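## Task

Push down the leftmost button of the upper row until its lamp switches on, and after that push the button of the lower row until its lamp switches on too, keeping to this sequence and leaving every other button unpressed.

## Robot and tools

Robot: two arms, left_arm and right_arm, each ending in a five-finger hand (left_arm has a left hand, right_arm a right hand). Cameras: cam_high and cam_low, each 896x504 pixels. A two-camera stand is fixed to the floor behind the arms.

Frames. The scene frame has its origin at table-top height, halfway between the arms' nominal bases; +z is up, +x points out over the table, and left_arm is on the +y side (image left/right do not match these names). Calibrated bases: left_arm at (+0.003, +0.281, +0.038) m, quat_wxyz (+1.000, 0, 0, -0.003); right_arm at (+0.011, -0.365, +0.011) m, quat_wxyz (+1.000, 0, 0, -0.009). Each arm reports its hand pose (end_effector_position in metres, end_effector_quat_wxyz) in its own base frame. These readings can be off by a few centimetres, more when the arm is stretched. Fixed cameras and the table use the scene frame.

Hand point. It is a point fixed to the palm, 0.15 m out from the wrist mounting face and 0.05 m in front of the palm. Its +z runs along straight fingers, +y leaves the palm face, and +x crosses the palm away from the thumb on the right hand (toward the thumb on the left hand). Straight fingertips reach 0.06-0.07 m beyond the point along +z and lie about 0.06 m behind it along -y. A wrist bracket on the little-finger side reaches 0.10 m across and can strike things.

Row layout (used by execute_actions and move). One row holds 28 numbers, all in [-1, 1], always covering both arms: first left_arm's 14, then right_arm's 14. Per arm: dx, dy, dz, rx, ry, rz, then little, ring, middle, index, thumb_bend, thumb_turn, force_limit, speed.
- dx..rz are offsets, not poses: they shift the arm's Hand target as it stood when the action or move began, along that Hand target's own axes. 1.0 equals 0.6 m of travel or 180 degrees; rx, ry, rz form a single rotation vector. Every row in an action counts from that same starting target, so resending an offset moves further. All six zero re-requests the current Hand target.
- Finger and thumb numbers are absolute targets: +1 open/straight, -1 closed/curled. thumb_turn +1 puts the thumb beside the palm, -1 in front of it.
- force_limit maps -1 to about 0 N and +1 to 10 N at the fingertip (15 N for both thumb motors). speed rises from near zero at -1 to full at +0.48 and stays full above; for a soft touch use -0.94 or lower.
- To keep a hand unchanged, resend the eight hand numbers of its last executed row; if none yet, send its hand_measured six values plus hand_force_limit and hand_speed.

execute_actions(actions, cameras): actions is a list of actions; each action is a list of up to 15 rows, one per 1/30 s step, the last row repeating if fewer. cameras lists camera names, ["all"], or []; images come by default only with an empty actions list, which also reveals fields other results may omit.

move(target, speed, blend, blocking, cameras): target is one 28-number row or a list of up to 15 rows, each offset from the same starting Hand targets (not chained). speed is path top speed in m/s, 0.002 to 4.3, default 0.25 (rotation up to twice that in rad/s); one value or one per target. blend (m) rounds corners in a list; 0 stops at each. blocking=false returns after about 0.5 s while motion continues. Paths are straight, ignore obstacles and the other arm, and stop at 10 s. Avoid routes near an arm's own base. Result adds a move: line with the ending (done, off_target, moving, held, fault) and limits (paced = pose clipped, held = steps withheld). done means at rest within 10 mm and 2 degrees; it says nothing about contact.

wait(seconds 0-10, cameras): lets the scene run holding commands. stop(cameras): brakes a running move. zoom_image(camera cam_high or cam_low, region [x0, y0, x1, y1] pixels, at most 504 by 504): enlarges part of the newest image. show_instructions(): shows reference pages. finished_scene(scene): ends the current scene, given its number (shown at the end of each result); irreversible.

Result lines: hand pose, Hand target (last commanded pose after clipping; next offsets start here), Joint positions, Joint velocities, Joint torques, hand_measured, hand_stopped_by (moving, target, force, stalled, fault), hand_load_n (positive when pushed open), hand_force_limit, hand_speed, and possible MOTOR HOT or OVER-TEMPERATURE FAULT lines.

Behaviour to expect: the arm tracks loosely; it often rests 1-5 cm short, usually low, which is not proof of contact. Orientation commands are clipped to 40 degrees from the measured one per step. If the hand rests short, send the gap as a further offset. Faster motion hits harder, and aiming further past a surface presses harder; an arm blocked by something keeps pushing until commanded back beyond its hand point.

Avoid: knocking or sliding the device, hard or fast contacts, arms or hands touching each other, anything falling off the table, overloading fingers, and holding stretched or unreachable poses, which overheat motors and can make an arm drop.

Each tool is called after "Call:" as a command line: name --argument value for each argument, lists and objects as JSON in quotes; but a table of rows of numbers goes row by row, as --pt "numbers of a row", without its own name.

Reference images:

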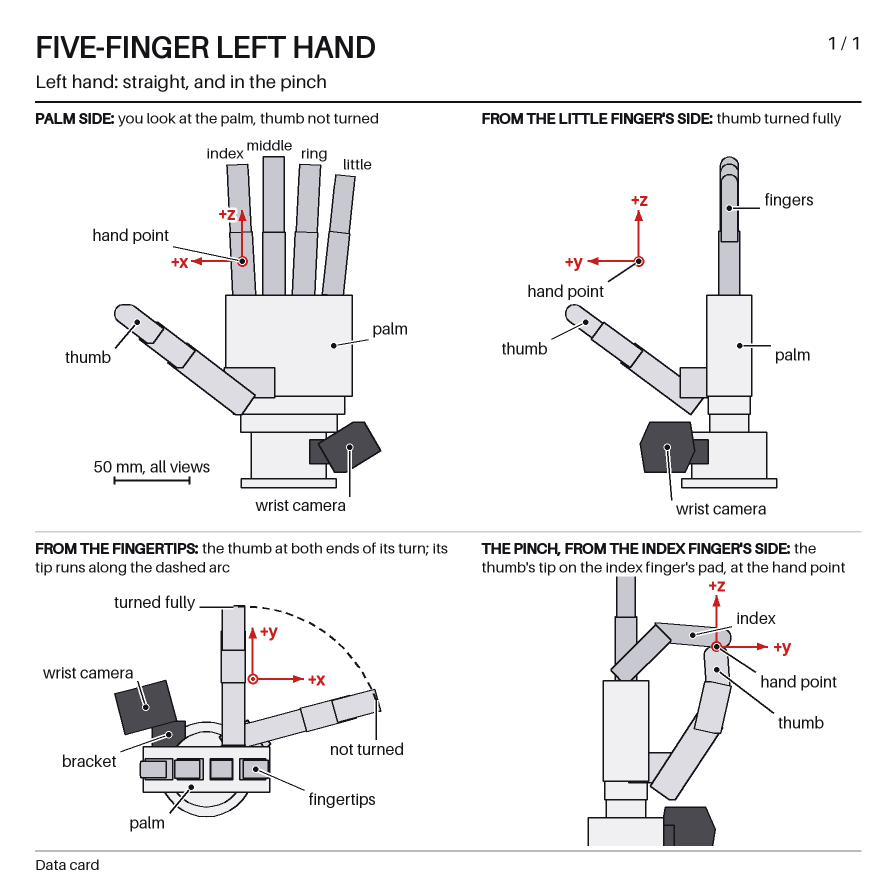

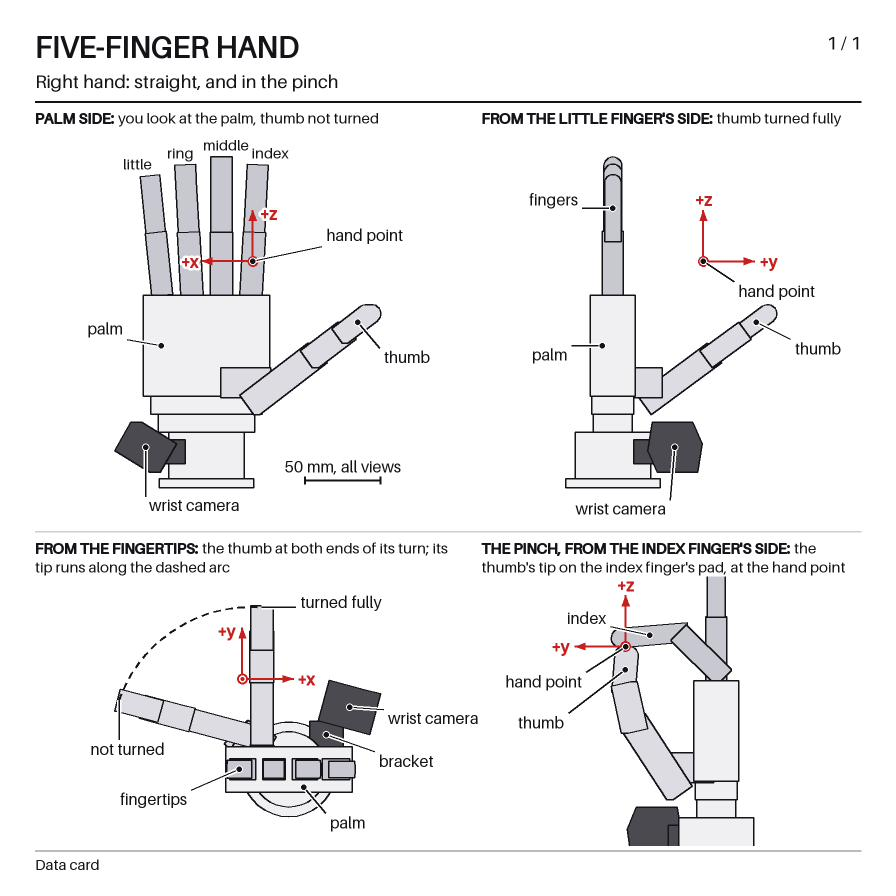

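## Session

Call:
execute_actions --actions '[]'

Scene clock: 0.00 s.
left_arm: end_effector_position=(+0.2218, -0.4961, +0.2789) hand_measured=(+1.000, +1.000, +1.000, +1.000, +1.000, +1.000) hand_load_n=(+0.0, +0.0, +0.0, +0.0, +0.0, +0.0) hand_stopped_by=(target, target, target, target, target, target) hand_force_limit=0.00 hand_speed=-0.80 end_effector_quat_wxyz=(+0.101, +0.468, +0.772, -0.419) | right_arm: end_effector_position=(+0.2119, -0.0049, +0.1457) hand_measured=(+1.000, +1.000, +1.000, +1.000, +1.000, +1.000) hand_load_n=(+0.0, +0.0, +0.0, +0.0, +0.0, +0.0) hand_stopped_by=(target, target, target, target, target, target) hand_force_limit=0.00 hand_speed=-0.80 end_effector_quat_wxyz=(-0.078, +0.349, +0.928, +0.103)
Joint positions: left_arm=[-1.02 1.395 1.378 -0.874 0.629 1.412] | right_arm=[-0.44 0.825 0.693 -1.614 -0.192 1.834]
Joint velocities: within noise
Joint torques (N m): no reading
Heat: left arm: hottest elbow 29 °C; right arm: hottest elbow 33 °C.
Hand target: left_arm +0.2223, -0.5036, +0.2916; +0.111, +0.474, +0.763, -0.426 | right_arm +0.2169, -0.0054, +0.1545; -0.068, +0.345, +0.930, +0.103

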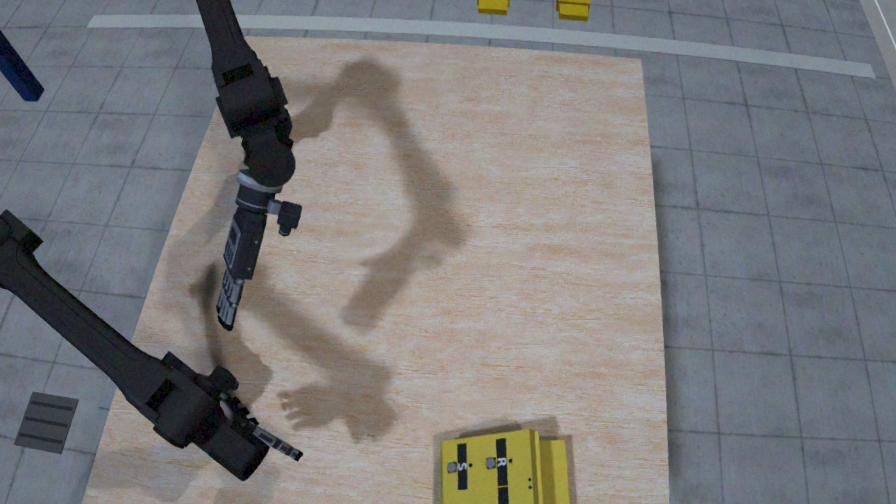

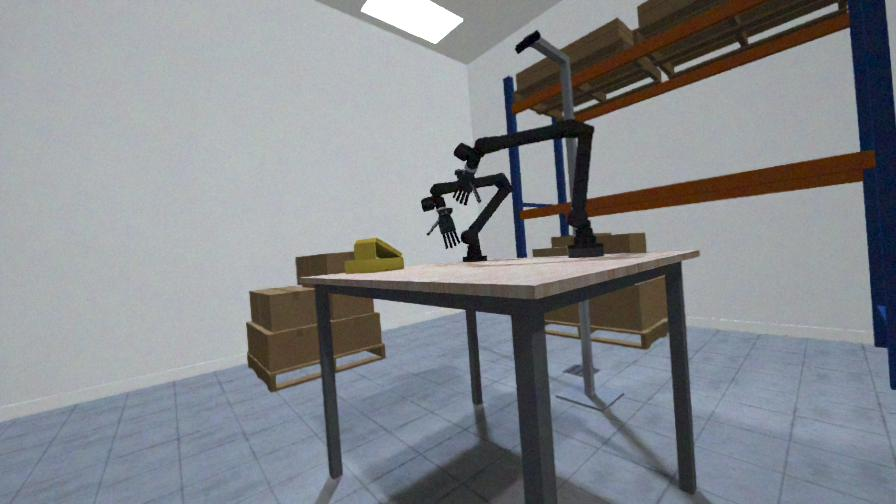

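Call:
zoom_image --camera "cam_high" --region '[420, 410, 580, 504]'

Call:
zoom_image --camera "cam_low" --region '[330, 200, 430, 300]'

Call:
zoom_image --camera "cam_high" --region '[435, 425, 515, 504]'

Scaled by 3.150 from the camera's 896x504 image, which has a finer 1280x720 frame.

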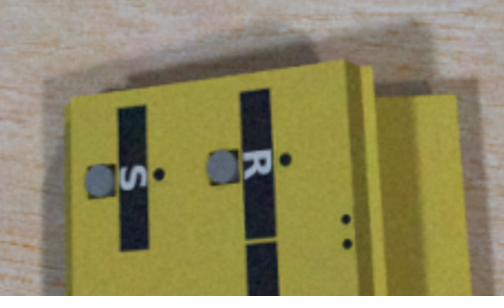

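Scaled by 5.040 from the camera's 896x504 image, which has a finer 1280x720 frame.

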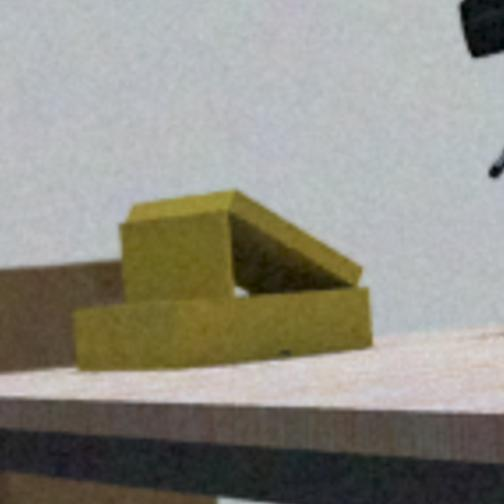

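Scaled by 6.300 from the camera's 896x504 image, which has a finer 1280x720 frame.

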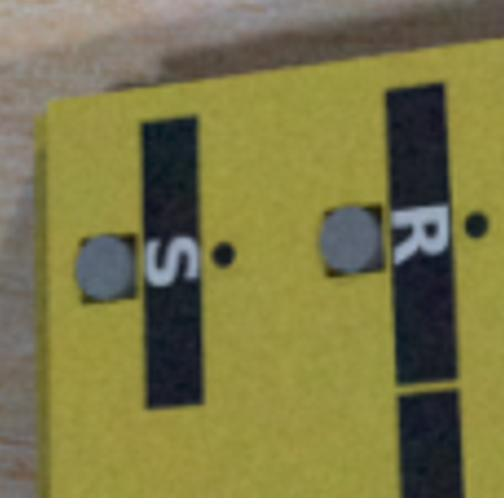

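Call:
move --pt "0.1292 0.1512 -0.4733 0 0 0 1 1 1 1 1 1 0 -0.8 0 0 0 0 0 0 -1 -1 -1 1 1 1 0 0" --pt "0.1292 0.1512 -0.4733 0 0 0 1 1 1 1 1 1 0 -0.8 -0.2627 0.1993 -0.1705 0.1573 -0.1416 -0.7847 -1 -1 -1 1 1 1 0 0" --cameras '["all"]' --speed '[0.25, 0.35]'

Call:
zoom_image --camera "cam_high" --region '[380, 380, 580, 504]'

Call:
zoom_image --camera "cam_low" --region '[320, 160, 460, 300]'

Scene clock: 173.83 s.
left_arm: end_effector_position=(+0.3132, -0.2255, +0.3480) hand_measured=(+1.000, +1.000, +1.000, +1.000, +1.000, +1.000) hand_load_n=(+0.0, +0.0, +0.0, +0.0, +0.0, +0.0) hand_stopped_by=(target, target, target, target, target, target) hand_force_limit=0.00 hand_speed=-0.80 end_effector_quat_wxyz=(+0.114, +0.411, +0.809, -0.405) | right_arm: end_effector_position=(+0.4000, -0.0439, +0.2264) hand_measured=(-1.000, -1.000, -1.000, +1.000, +1.000, +1.000) hand_load_n=(+0.0, +0.0, +0.0, +0.0, +0.0, +0.0) hand_stopped_by=(target, target, target, target, target, target) hand_force_limit=0.00 hand_speed=0.00 end_effector_quat_wxyz=(-0.153, +0.748, -0.634, +0.120)
Joint positions: left_arm=[-0.356 1.21 1.44 -1.614 0.853 2.07] | right_arm=[-0.203 1.305 1.263 -1.166 -0.152 -0.34]
Joint torques (N m): left_arm=[0.56 -9.93 10.19 -0.17 0.35 0.23] | right_arm=[1.67 -9.76 11.69 1.48 -0.25 -0.12]
Heat: left arm: hottest elbow 38 °C; right arm: hottest elbow 40 °C.
Hand target: left_arm +0.3221, -0.2234, +0.3717; +0.111, +0.474, +0.763, -0.426 | right_arm +0.4196, -0.0404, +0.2399; -0.167, +0.755, -0.619, +0.137
Off the commanded pose: left_arm 0.025 m, 9 deg | right_arm 0.024 m, 3 deg.
joint sent to its limit (left arm) — joint 6 (wrist roll), upper limit. The joint targets are off in position and orientation.
move: off_target (left_arm, right_arm)

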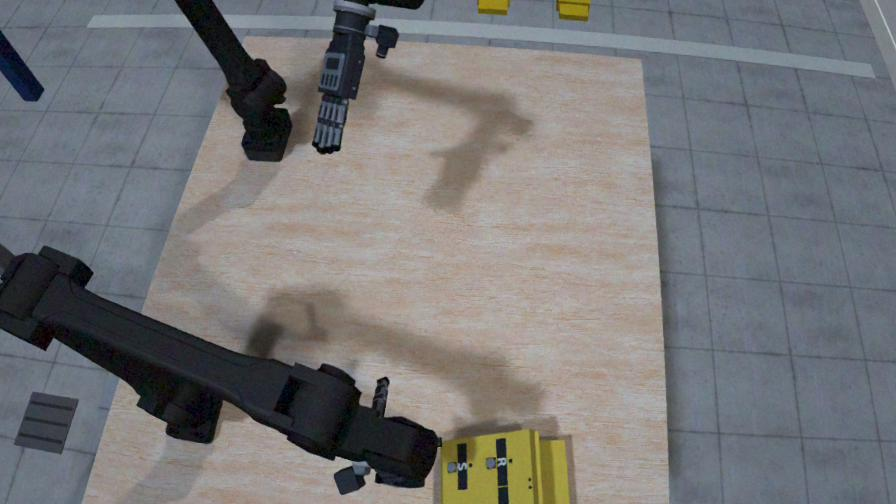

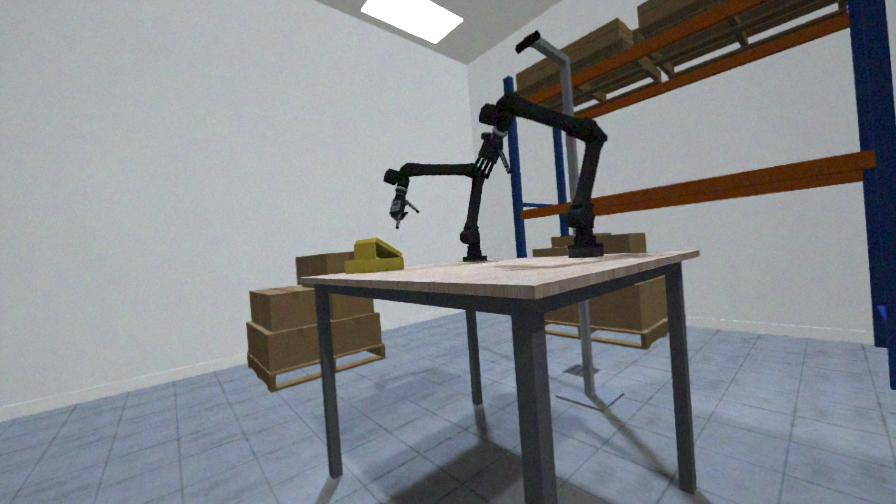

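Scaled by 2.520 from the camera's 896x504 image, which has a finer 1280x720 frame.

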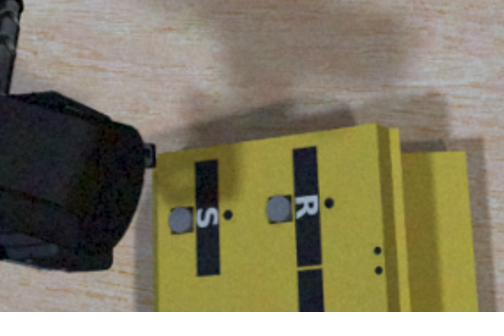

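Scaled by 3.600 from the camera's 896x504 image, which has a finer 1280x720 frame.

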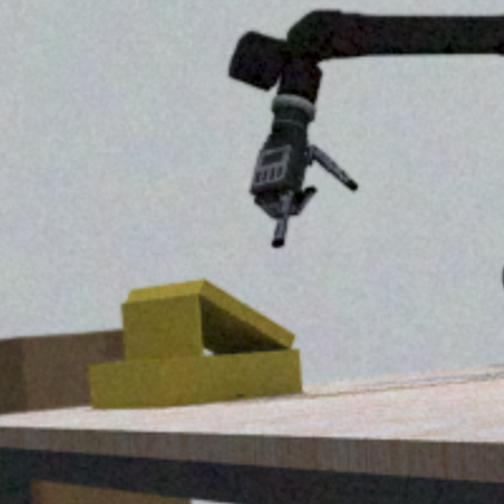

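Call:
move --target '[0,0,0,0,0,0,1,1,1,1,1,1,0,-0.8,0.0842,-0.024,0.1323,0.072,0,0,-1,-1,-1,1,1,1,0,0]' --cameras '["all"]' --speed 0.15

Call:
zoom_image --camera "cam_high" --region '[400, 384, 560, 504]'

Call:
zoom_image --camera "cam_low" --region '[330, 180, 430, 280]'

Scene clock: 318.20 s.
left_arm: end_effector_position=(+0.3132, -0.2255, +0.3480) hand_measured=(+1.000, +1.000, +1.000, +1.000, +1.000, +1.000) hand_load_n=(+0.0, +0.0, +0.0, +0.0, +0.0, +0.0) hand_stopped_by=(target, target, target, target, target, target) hand_force_limit=0.00 hand_speed=-0.80 end_effector_quat_wxyz=(+0.114, +0.411, +0.809, -0.405) | right_arm: end_effector_position=(+0.4687, -0.0754, +0.1769) hand_measured=(-1.000, -1.000, -1.000, +1.000, +1.000, +1.000) hand_load_n=(+0.0, +0.0, +0.0, +0.0, +0.0, -0.5) hand_stopped_by=(target, target, target, target, target, target) hand_force_limit=0.00 hand_speed=0.00 end_effector_quat_wxyz=(-0.248, +0.731, -0.604, +0.200)
Joint positions: left_arm=[-0.356 1.21 1.44 -1.614 0.853 2.07] | right_arm=[-0.286 1.365 1.138 -0.755 -0.287 -0.389]
Joint torques (N m): left_arm=[0.56 -9.99 10.25 -0.21 0.35 0.24] | right_arm=[-0.32 -10.87 8.43 2.13 -0.35 -0.13]
Heat: left arm: hottest elbow 42 °C; right arm: hottest elbow 48 °C.
Hand target: left_arm +0.3221, -0.2234, +0.3717; +0.111, +0.474, +0.763, -0.426 | right_arm +0.4751, -0.0809, +0.1740; -0.251, +0.731, -0.600, +0.206
Off the commanded pose: left_arm 0.025 m, 9 deg | right_arm 0.009 m, 1 deg.
joint sent to its limit (left arm) — joint 6 (wrist roll), upper limit. The joint targets are off in position and orientation.
move: off_target (left_arm)

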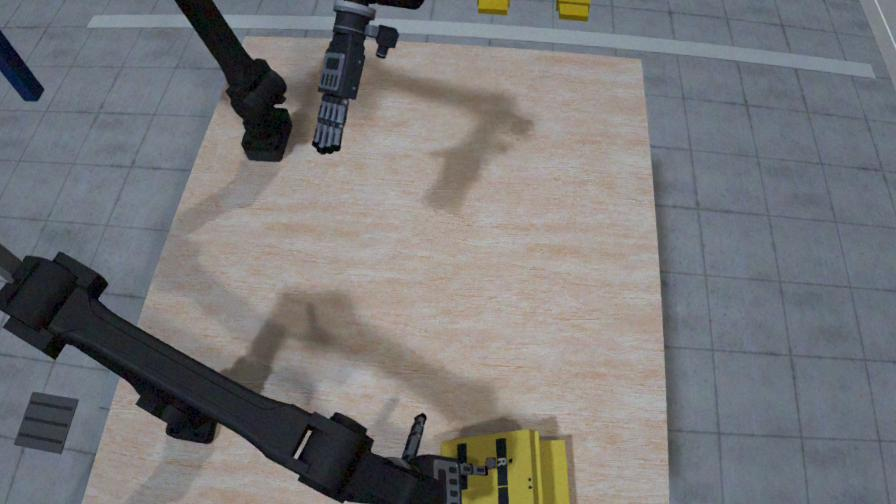

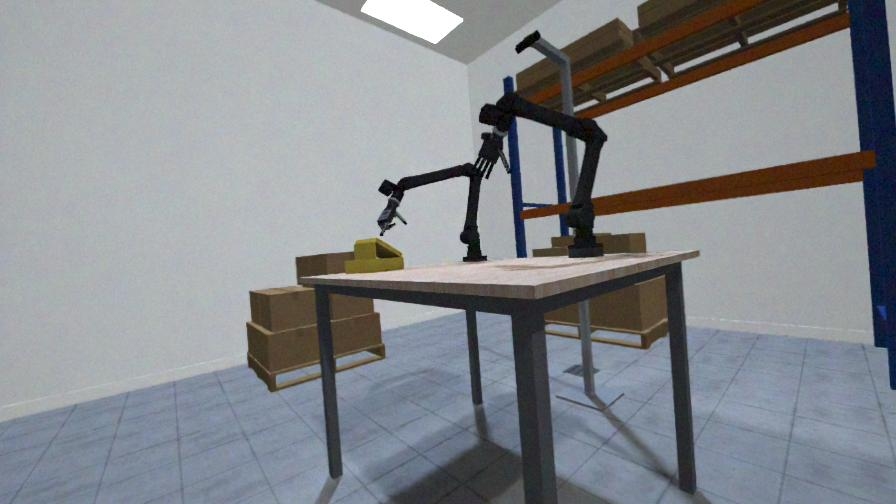

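Scaled by 3.150 from the camera's 896x504 image, which has a finer 1280x720 frame.

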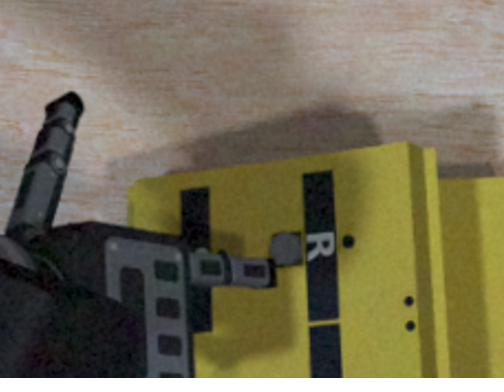

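Scaled by 5.040 from the camera's 896x504 image, which has a finer 1280x720 frame.

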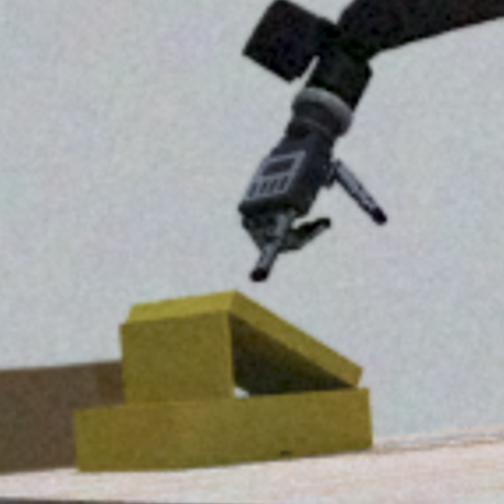

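Call:
move --target '[0,0,0,0,0,0,1,1,1,1,1,1,0,-0.8,-0.0213,0.0338,0.0643,0,0,0,-1,-1,-1,1,1,1,0,0]' --cameras '["cam_high"]' --speed 0.08

Call:
zoom_image --camera "cam_high" --region '[450, 424, 530, 504]'

Scene clock: 361.07 s.
left_arm: end_effector_position=(+0.3132, -0.2255, +0.3480) hand_measured=(+1.000, +1.000, +1.000, +1.000, +1.000, +1.000) hand_load_n=(+0.0, +0.0, +0.0, +0.0, +0.0, +0.0) hand_stopped_by=(target, target, target, target, target, target) hand_force_limit=0.00 hand_speed=-0.80 end_effector_quat_wxyz=(+0.114, +0.411, +0.809, -0.405) | right_arm: end_effector_position=(+0.4720, -0.0753, +0.1341) hand_measured=(-1.000, -1.000, -1.000, +1.000, +1.000, +1.000) hand_load_n=(+0.0, +0.0, +0.0, +0.0, +0.0, +0.0) hand_stopped_by=(target, target, target, target, target, target) hand_force_limit=0.00 hand_speed=0.00 end_effector_quat_wxyz=(-0.246, +0.730, -0.604, +0.205)
Joint positions: left_arm=[-0.356 1.21 1.44 -1.614 0.853 2.07] | right_arm=[-0.28 1.4 1.055 -0.627 -0.275 -0.383]
Joint torques (N m): left_arm=[0.5 -9.99 10.22 -0.18 0.33 0.23] | right_arm=[1.79 -11.22 8.23 2.14 -0.06 0.02]
Heat: left arm: hottest elbow 42 °C; right arm: hottest elbow 42 °C.
Hand target: left_arm +0.3221, -0.2234, +0.3717; +0.111, +0.474, +0.763, -0.426 | right_arm +0.4802, -0.0668, +0.1311; -0.251, +0.731, -0.600, +0.206
Off the commanded pose: left_arm 0.025 m, 9 deg | right_arm 0.012 m, 1 deg.
joint sent to its limit (left arm) — joint 6 (wrist roll), upper limit. The joint targets are off in position and orientation.
move: off_target (left_arm, right_arm)
Images, in order (width x height): cam_high 896x504.

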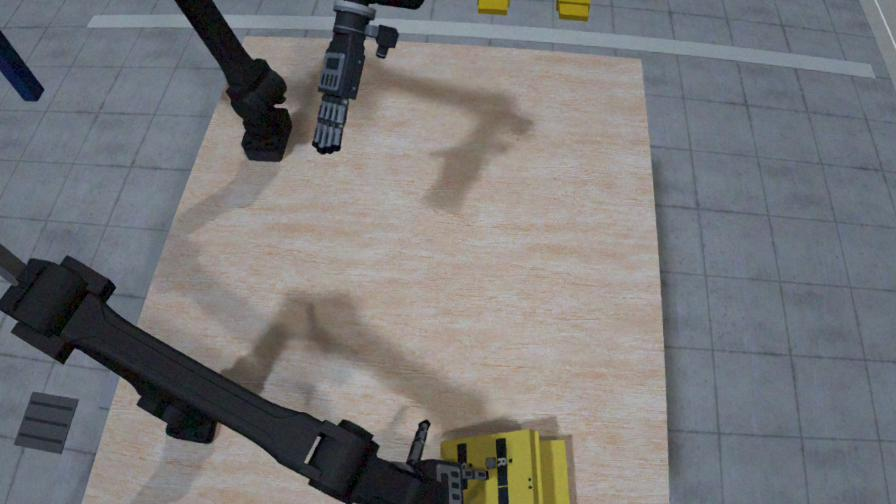

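Scaled by 6.300 from the camera's 896x504 image, which has a finer 1280x720 frame.

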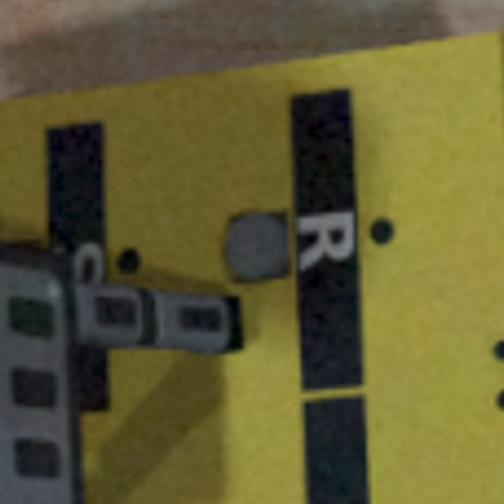

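Call:
move --target '[0,0,0,0,0,0,1,1,1,1,1,1,0,-0.8,-0.0395,-0.0085,0.013,0,0,0,-1,-1,-1,1,1,1,0,0]' --cameras '["cam_high"]' --speed 0.06

Call:
zoom_image --camera "cam_high" --region '[450, 424, 530, 504]'

Scene clock: 393.57 s.
left_arm: end_effector_position=(+0.3132, -0.2255, +0.3480) hand_measured=(+1.000, +1.000, +1.000, +1.000, +1.000, +1.000) hand_load_n=(+0.0, +0.0, +0.0, +0.0, +0.0, +0.0) hand_stopped_by=(target, target, target, target, target, target) hand_force_limit=0.00 hand_speed=-0.80 end_effector_quat_wxyz=(+0.114, +0.411, +0.809, -0.405) | right_arm: end_effector_position=(+0.4759, -0.0553, +0.1301) hand_measured=(-1.000, -1.000, -1.000, +1.000, +1.000, +1.000) hand_load_n=(+0.0, +0.0, +0.5, -1.0, +0.0, +0.0) hand_stopped_by=(target, target, target, target, target, target) hand_force_limit=0.00 hand_speed=0.00 end_effector_quat_wxyz=(-0.242, +0.728, -0.607, +0.205)
Joint positions: left_arm=[-0.356 1.21 1.44 -1.614 0.853 2.07] | right_arm=[-0.229 1.4 1.045 -0.609 -0.238 -0.335]
Joint torques (N m): left_arm=[0.21 -10.23 10.36 -0.12 0.33 0.22] | right_arm=[2.37 -11.69 7.82 2.24 -0.15 0.07]
Heat: left arm: hottest elbow 42 °C; right arm: hottest elbow 42 °C.
Hand target: left_arm +0.3221, -0.2234, +0.3717; +0.111, +0.474, +0.763, -0.426 | right_arm +0.4842, -0.0419, +0.1281; -0.251, +0.731, -0.600, +0.206
Off the commanded pose: left_arm 0.025 m, 9 deg | right_arm 0.016 m, 1 deg.
joint sent to its limit (left arm) — joint 6 (wrist roll), upper limit. The joint targets are off in position and orientation.
move: off_target (left_arm, right_arm)
Images, in order (width x height): cam_high 896x504.

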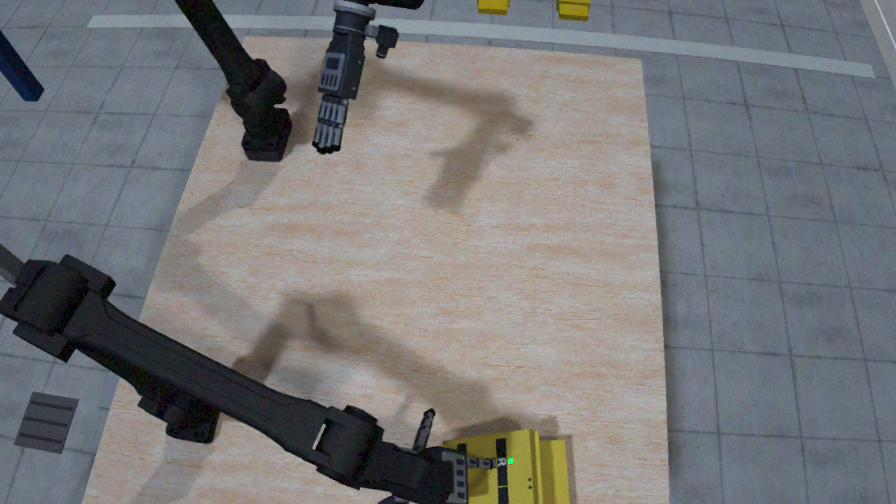

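Scaled by 6.300 from the camera's 896x504 image, which has a finer 1280x720 frame.

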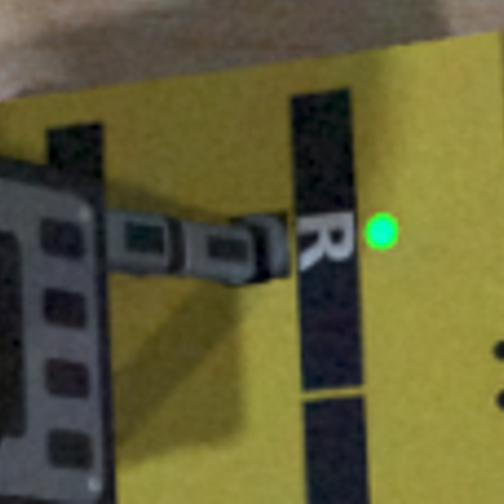

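Call:
move --pt "0 0 0 0 0 0 1 1 1 1 1 1 0 -0.8 0.0255 -0.0197 -0.0943 0 0 0 -1 -1 -1 1 1 1 0 0" --pt "0 0 0 0 0 0 1 1 1 1 1 1 0 -0.8 0.0307 0.1087 -0.1247 0 0 0 -1 -1 -1 1 1 1 0 0" --cameras '["cam_high"]' --speed 0.1 --blend 0.015

Call:
zoom_image --camera "cam_high" --region '[434, 424, 514, 504]'

Scene clock: 434.97 s.
left_arm: end_effector_position=(+0.3132, -0.2255, +0.3480) hand_measured=(+1.000, +1.000, +1.000, +1.000, +1.000, +1.000) hand_load_n=(+0.0, +0.0, +0.0, +0.0, +0.0, +0.0) hand_stopped_by=(target, target, target, target, target, target) hand_force_limit=0.00 hand_speed=-0.80 end_effector_quat_wxyz=(+0.114, +0.411, +0.809, -0.405) | right_arm: end_effector_position=(+0.3902, -0.0738, +0.1416) hand_measured=(-1.000, -1.000, -1.000, +1.000, +1.000, +1.000) hand_load_n=(+0.0, +0.0, +0.0, +0.0, +0.0, +0.0) hand_stopped_by=(target, target, target, target, target, target) hand_force_limit=0.00 hand_speed=0.00 end_effector_quat_wxyz=(-0.247, +0.732, -0.604, +0.195)
Joint positions: left_arm=[-0.356 1.21 1.44 -1.614 0.853 2.07] | right_arm=[-0.346 1.197 0.899 -0.71 -0.322 -0.444]
Joint torques (N m): left_arm=[0.5 -10.17 10.26 -0.2 0.37 0.24] | right_arm=[-0.5 -9.82 8.03 1.58 -0.4 -0.11]
Heat: left arm: hottest elbow 43 °C; right arm: hottest elbow 42 °C.
Hand target: left_arm +0.3221, -0.2234, +0.3717; +0.111, +0.474, +0.763, -0.426 | right_arm +0.3923, -0.0790, +0.1470; -0.251, +0.731, -0.600, +0.206
Off the commanded pose: left_arm 0.025 m, 9 deg | right_arm 0.008 m, 2 deg.
joint sent to its limit (left arm) — joint 6 (wrist roll), upper limit. The joint targets are off in position and orientation.
move: off_target (left_arm)
Images, in order (width x height): cam_high 896x504.

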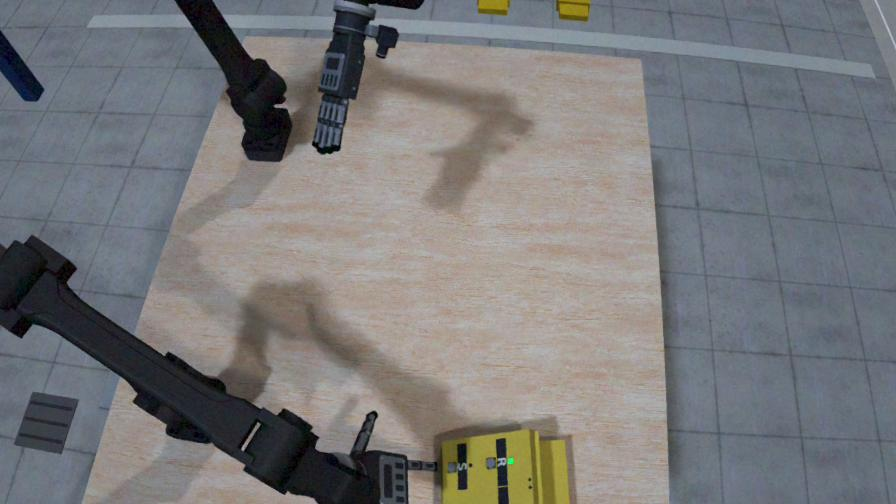

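Scaled by 6.300 from the camera's 896x504 image, which has a finer 1280x720 frame.

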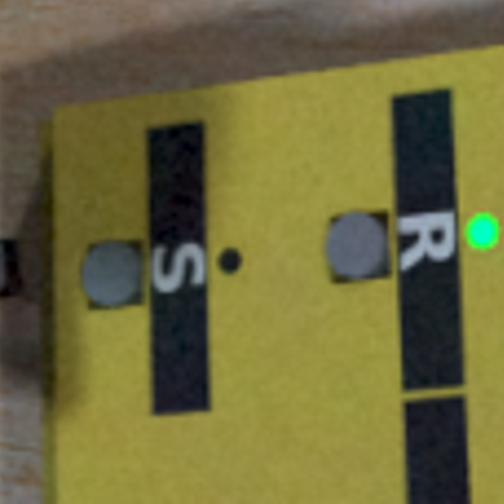

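Call:
move --target '[0,0,0,0,0,0,1,1,1,1,1,1,0,-0.8,-0.0023,0.0005,0.065,0,0,0,-1,-1,-1,1,1,1,0,0]' --cameras '["cam_high"]' --speed 0.08

Call:
zoom_image --camera "cam_high" --region '[434, 424, 514, 504]'

Scene clock: 457.50 s.
left_arm: end_effector_position=(+0.3132, -0.2255, +0.3480) hand_measured=(+1.000, +1.000, +1.000, +1.000, +1.000, +1.000) hand_load_n=(+0.0, +0.0, +0.0, +0.0, +0.0, +0.0) hand_stopped_by=(target, target, target, target, target, target) hand_force_limit=0.00 hand_speed=-0.80 end_effector_quat_wxyz=(+0.114, +0.411, +0.809, -0.405) | right_arm: end_effector_position=(+0.4063, -0.0797, +0.1159) hand_measured=(-1.000, -1.000, -1.000, +1.000, +1.000, +1.000) hand_load_n=(+0.0, +0.0, +0.5, +0.0, +0.0, +0.0) hand_stopped_by=(target, target, target, target, target, target) hand_force_limit=0.00 hand_speed=0.00 end_effector_quat_wxyz=(-0.245, +0.730, -0.606, +0.203)
Joint positions: left_arm=[-0.356 1.21 1.44 -1.614 0.853 2.07] | right_arm=[-0.341 1.26 0.878 -0.611 -0.308 -0.435]
Joint torques (N m): left_arm=[0.5 -10.23 10.33 -0.24 0.36 0.23] | right_arm=[1.73 -8.76 8.1 2.02 -0.04 0.05]
Heat: left arm: hottest elbow 43 °C; right arm: hottest elbow 42 °C.
Hand target: left_arm +0.3221, -0.2234, +0.3717; +0.111, +0.474, +0.763, -0.426 | right_arm +0.4153, -0.0730, +0.1161; -0.251, +0.731, -0.600, +0.206
Off the commanded pose: left_arm 0.025 m, 9 deg | right_arm 0.011 m, 1 deg.
joint sent to its limit (left arm) — joint 6 (wrist roll), upper limit. The joint targets are off in position and orientation.
move: off_target (left_arm, right_arm)
Images, in order (width x height): cam_high 896x504.

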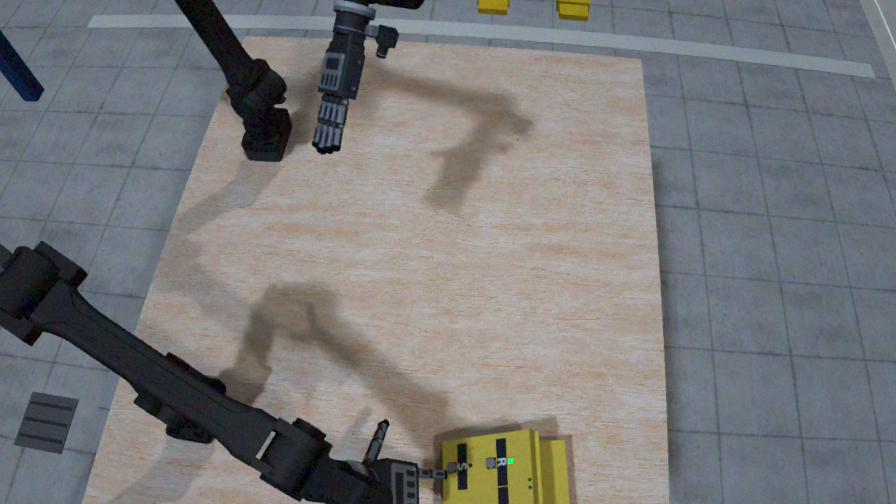

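Scaled by 6.300 from the camera's 896x504 image, which has a finer 1280x720 frame.

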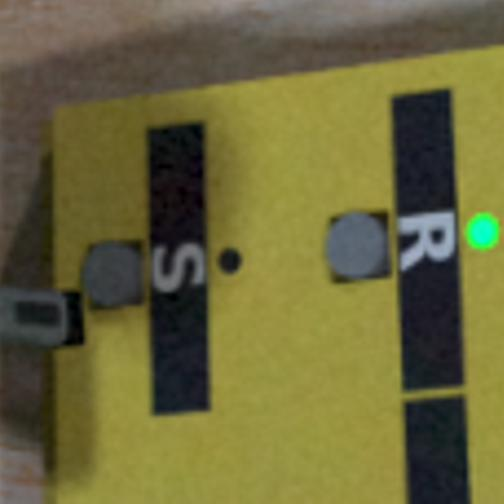

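Call:
move --target '[0,0,0,0,0,0,1,1,1,1,1,1,0,-0.8,-0.0293,-0.0187,0.0145,0,0,0,-1,-1,-1,1,1,1,0,0]' --cameras '["cam_high"]' --speed 0.06

Call:
zoom_image --camera "cam_high" --region '[434, 424, 514, 504]'

Scene clock: 479.77 s.
left_arm: end_effector_position=(+0.3132, -0.2255, +0.3480) hand_measured=(+1.000, +1.000, +1.000, +1.000, +1.000, +1.000) hand_load_n=(+0.0, +0.0, +0.0, +0.0, +0.0, +0.0) hand_stopped_by=(target, target, target, target, target, target) hand_force_limit=0.00 hand_speed=-0.80 end_effector_quat_wxyz=(+0.114, +0.411, +0.809, -0.405) | right_arm: end_effector_position=(+0.4148, -0.0582, +0.1143) hand_measured=(-1.000, -1.000, -1.000, +1.000, +1.000, +1.000) hand_load_n=(+0.0, +0.5, +0.0, +0.0, +0.0, +0.0) hand_stopped_by=(target, target, target, target, target, target) hand_force_limit=0.00 hand_speed=0.00 end_effector_quat_wxyz=(-0.244, +0.731, -0.605, +0.201)
Joint positions: left_arm=[-0.356 1.21 1.44 -1.614 0.853 2.07] | right_arm=[-0.279 1.266 0.878 -0.592 -0.275 -0.383]
Joint torques (N m): left_arm=[0.67 -10.05 10.25 -0.2 0.35 0.24] | right_arm=[1.9 -8.94 8.7 2.07 -0.05 0.03]
Heat: left arm: hottest elbow 43 °C; right arm: hottest elbow 41 °C.
Hand target: left_arm +0.3221, -0.2234, +0.3717; +0.111, +0.474, +0.763, -0.426 | right_arm +0.4257, -0.0530, +0.1161; -0.251, +0.731, -0.600, +0.206
Off the commanded pose: left_arm 0.025 m, 9 deg | right_arm 0.012 m, 1 deg.
joint sent to its limit (left arm) — joint 6 (wrist roll), upper limit. The joint targets are off in position and orientation.
move: off_target (left_arm, right_arm)
Images, in order (width x height): cam_high 896x504.

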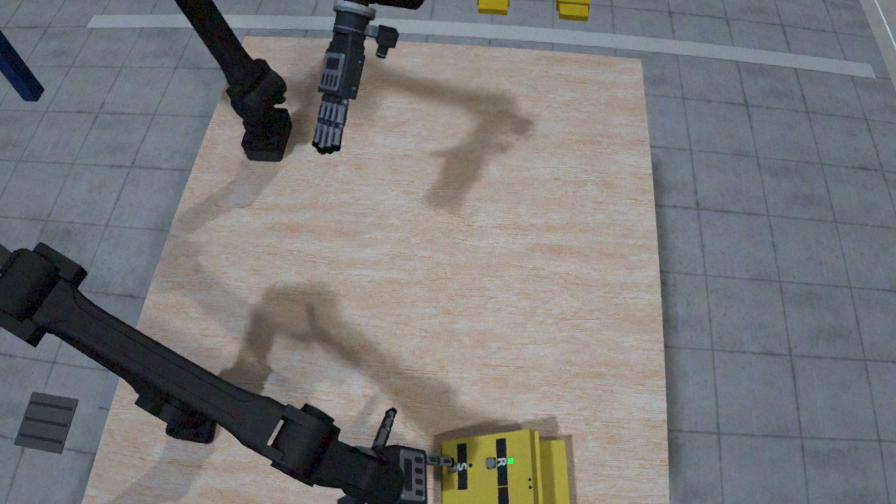

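Scaled by 6.300 from the camera's 896x504 image, which has a finer 1280x720 frame.

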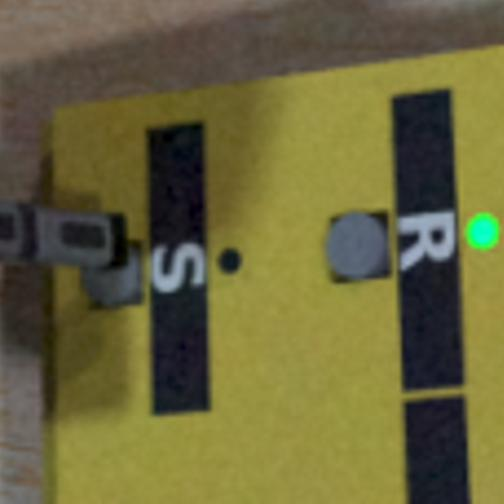

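Call:
move --target '[0,0,0,0,0,0,1,1,1,1,1,1,0,-0.8,0.0255,0.02,0.012,0,0,0,-1,-1,-1,1,1,1,0,0]' --cameras '["cam_high"]' --speed 0.06

Call:
zoom_image --camera "cam_high" --region '[434, 424, 514, 504]'

Scene clock: 502.87 s.
left_arm: end_effector_position=(+0.3132, -0.2255, +0.3480) hand_measured=(+1.000, +1.000, +1.000, +1.000, +1.000, +1.000) hand_load_n=(+0.0, +0.0, +0.0, +0.0, +0.0, +0.0) hand_stopped_by=(target, target, target, target, target, target) hand_force_limit=0.00 hand_speed=-0.80 end_effector_quat_wxyz=(+0.114, +0.411, +0.809, -0.405) | right_arm: end_effector_position=(+0.4185, -0.0633, +0.1057) hand_measured=(-1.000, -1.000, -1.000, +1.000, +1.000, +1.000) hand_load_n=(+0.0, +0.0, +0.0, +0.0, +0.0, +0.0) hand_stopped_by=(target, target, target, target, target, target) hand_force_limit=0.00 hand_speed=0.00 end_effector_quat_wxyz=(-0.249, +0.731, -0.603, +0.200)
Joint positions: left_arm=[-0.356 1.21 1.44 -1.614 0.853 2.07] | right_arm=[-0.294 1.291 0.873 -0.565 -0.293 -0.396]
Joint torques (N m): left_arm=[0.73 -9.93 10.28 -0.23 0.32 0.23] | right_arm=[-0.5 -9 7.86 2.15 -0.36 -0.12]
Heat: left arm: hottest elbow 44 °C; right arm: hottest elbow 41 °C.
Hand target: left_arm +0.3221, -0.2234, +0.3717; +0.111, +0.474, +0.763, -0.426 | right_arm +0.4238, -0.0690, +0.1030; -0.251, +0.731, -0.600, +0.206
Off the commanded pose: left_arm 0.025 m, 9 deg | right_arm 0.008 m, 1 deg.
joint sent to its limit (left arm) — joint 6 (wrist roll), upper limit. The joint targets are off in position and orientation.
move: off_target (left_arm)
Images, in order (width x height): cam_high 896x504.

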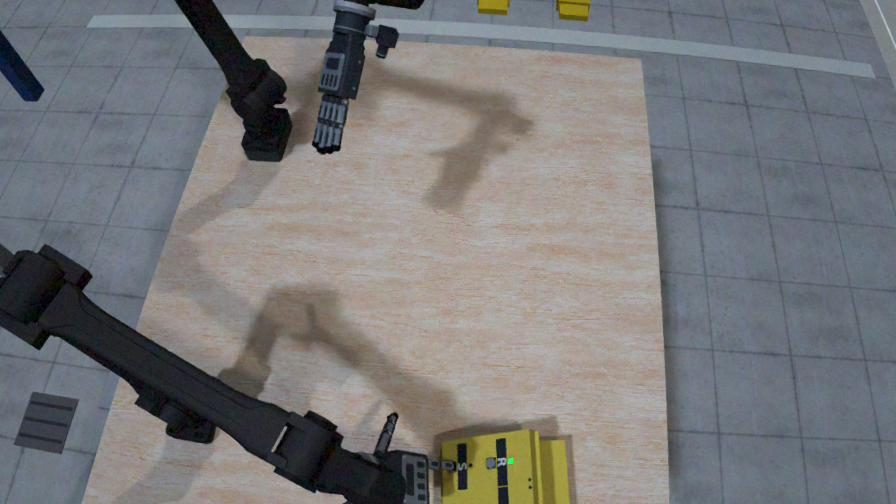

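Scaled by 6.300 from the camera's 896x504 image, which has a finer 1280x720 frame.

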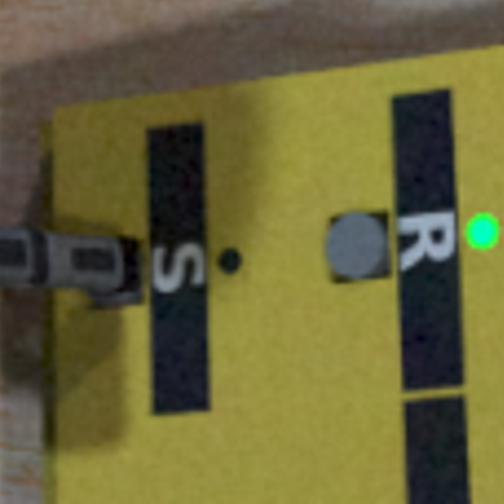

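Call:
move --target '[0,0,0,0,0,0,1,1,1,1,1,1,0,-0.8,0.0007,0.0175,0.014,0,0,0,-1,-1,-1,1,1,1,0,0]' --cameras '["cam_high"]' --speed 0.05

Call:
zoom_image --camera "cam_high" --region '[434, 424, 514, 504]'

Scene clock: 515.43 s.
left_arm: end_effector_position=(+0.3132, -0.2255, +0.3480) hand_measured=(+1.000, +1.000, +1.000, +1.000, +1.000, +1.000) hand_load_n=(+0.0, +0.0, +0.0, +0.0, +0.0, +0.0) hand_stopped_by=(target, target, target, target, target, target) hand_force_limit=0.00 hand_speed=-0.80 end_effector_quat_wxyz=(+0.114, +0.411, +0.809, -0.405) | right_arm: end_effector_position=(+0.4169, -0.0628, +0.0960) hand_measured=(-1.000, -1.000, -1.000, +1.000, +1.000, +1.000) hand_load_n=(+0.0, +0.0, +0.0, +0.0, -0.5, +0.0) hand_stopped_by=(target, target, target, target, target, target) hand_force_limit=0.00 hand_speed=0.00 end_effector_quat_wxyz=(-0.251, +0.732, -0.601, +0.202)
Joint positions: left_arm=[-0.356 1.21 1.44 -1.614 0.853 2.07] | right_arm=[-0.295 1.296 0.847 -0.528 -0.298 -0.399]
Joint torques (N m): left_arm=[0.44 -10.17 10.33 -0.13 0.34 0.24] | right_arm=[-0.67 -8.7 7.51 2.15 -0.22 -0.11]
Heat: left arm: hottest elbow 44 °C; right arm: hottest elbow 41 °C.
Hand target: left_arm +0.3221, -0.2234, +0.3717; +0.111, +0.474, +0.763, -0.426 | right_arm +0.4208, -0.0700, +0.0900; -0.251, +0.731, -0.600, +0.206
Off the commanded pose: left_arm 0.025 m, 9 deg | right_arm 0.010 m, 0 deg.
joint sent to its limit (left arm) — joint 6 (wrist roll), upper limit. The joint targets are off in position and orientation.
move: off_target (left_arm)
Images, in order (width x height): cam_high 896x504.

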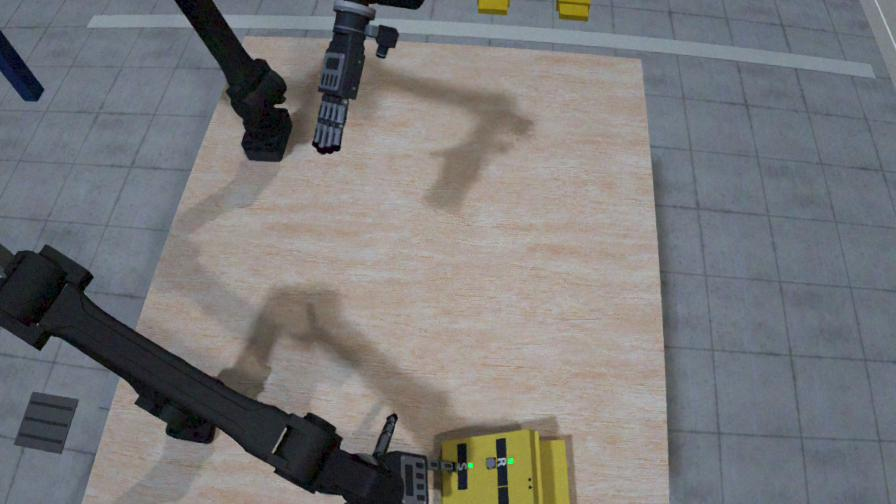

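Scaled by 6.300 from the camera's 896x504 image, which has a finer 1280x720 frame.

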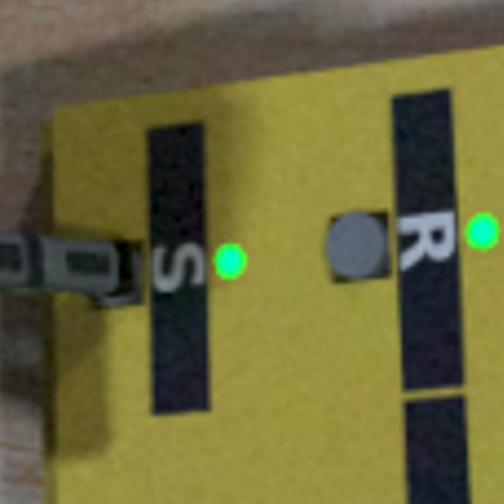

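Both lamps lit. Retract along the hand axis.

Call:
move --target '[0,0,0,0,0,0,1,1,1,1,1,1,0,-0.8,0.0,0.0,-0.15,0,0,0,-1,-1,-1,1,1,1,0,0]' --cameras '["cam_high"]' --speed 0.12

Call:
zoom_image --camera "cam_high" --region '[434, 424, 514, 504]'

Scene clock: 523.77 s.
left_arm: end_effector_position=(+0.3132, -0.2255, +0.3480) hand_measured=(+1.000, +1.000, +1.000, +1.000, +1.000, +1.000) hand_load_n=(+0.0, +0.0, +0.0, +0.0, +0.0, +0.0) hand_stopped_by=(target, target, target, target, target, target) hand_force_limit=0.00 hand_speed=-0.80 end_effector_quat_wxyz=(+0.114, +0.411, +0.809, -0.405) | right_arm: end_effector_position=(+0.3592, -0.0739, +0.1438) hand_measured=(-1.000, -1.000, -1.000, +1.000, +1.000, +1.000) hand_load_n=(+0.0, +0.0, +0.5, +0.0, +0.0, +0.0) hand_stopped_by=(target, target, target, target, target, target) hand_force_limit=0.00 hand_speed=0.00 end_effector_quat_wxyz=(-0.246, +0.732, -0.606, +0.192)
Joint positions: left_arm=[-0.356 1.21 1.44 -1.614 0.853 2.07] | right_arm=[-0.38 1.118 0.847 -0.753 -0.341 -0.472]
Joint torques (N m): left_arm=[0.44 -10.4 10.28 -0.18 0.33 0.24] | right_arm=[-0.56 -8.47 10.82 0.61 -0.43 -0.09]
Heat: left arm: hottest elbow 44 °C; right arm: hottest elbow 41 °C.
Hand target: left_arm +0.3221, -0.2234, +0.3717; +0.111, +0.474, +0.763, -0.426 | right_arm +0.3666, -0.0808, +0.1609; -0.251, +0.731, -0.600, +0.206
Off the commanded pose: left_arm 0.025 m, 9 deg | right_arm 0.020 m, 2 deg.
joint sent to its limit (left arm) — joint 6 (wrist roll), upper limit. The joint targets are off in position and orientation.
move: off_target (left_arm, right_arm)
Images, in order (width x height): cam_high 896x504.

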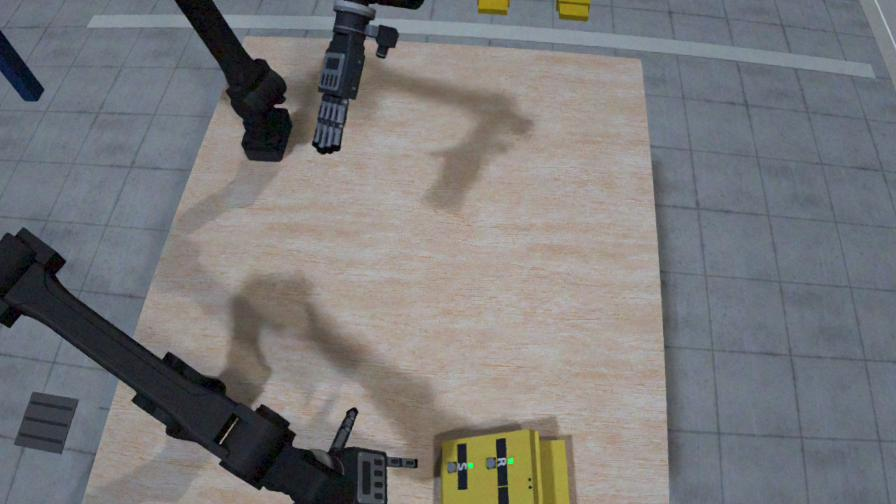

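Scaled by 6.300 from the camera's 896x504 image, which has a finer 1280x720 frame.

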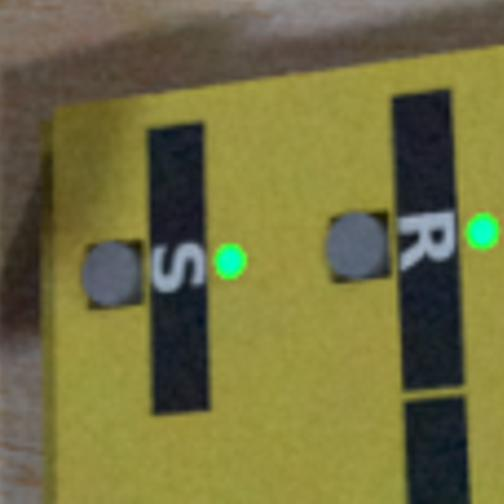

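Call:
finished_scene --scene 2

The scene is finished: the task was done.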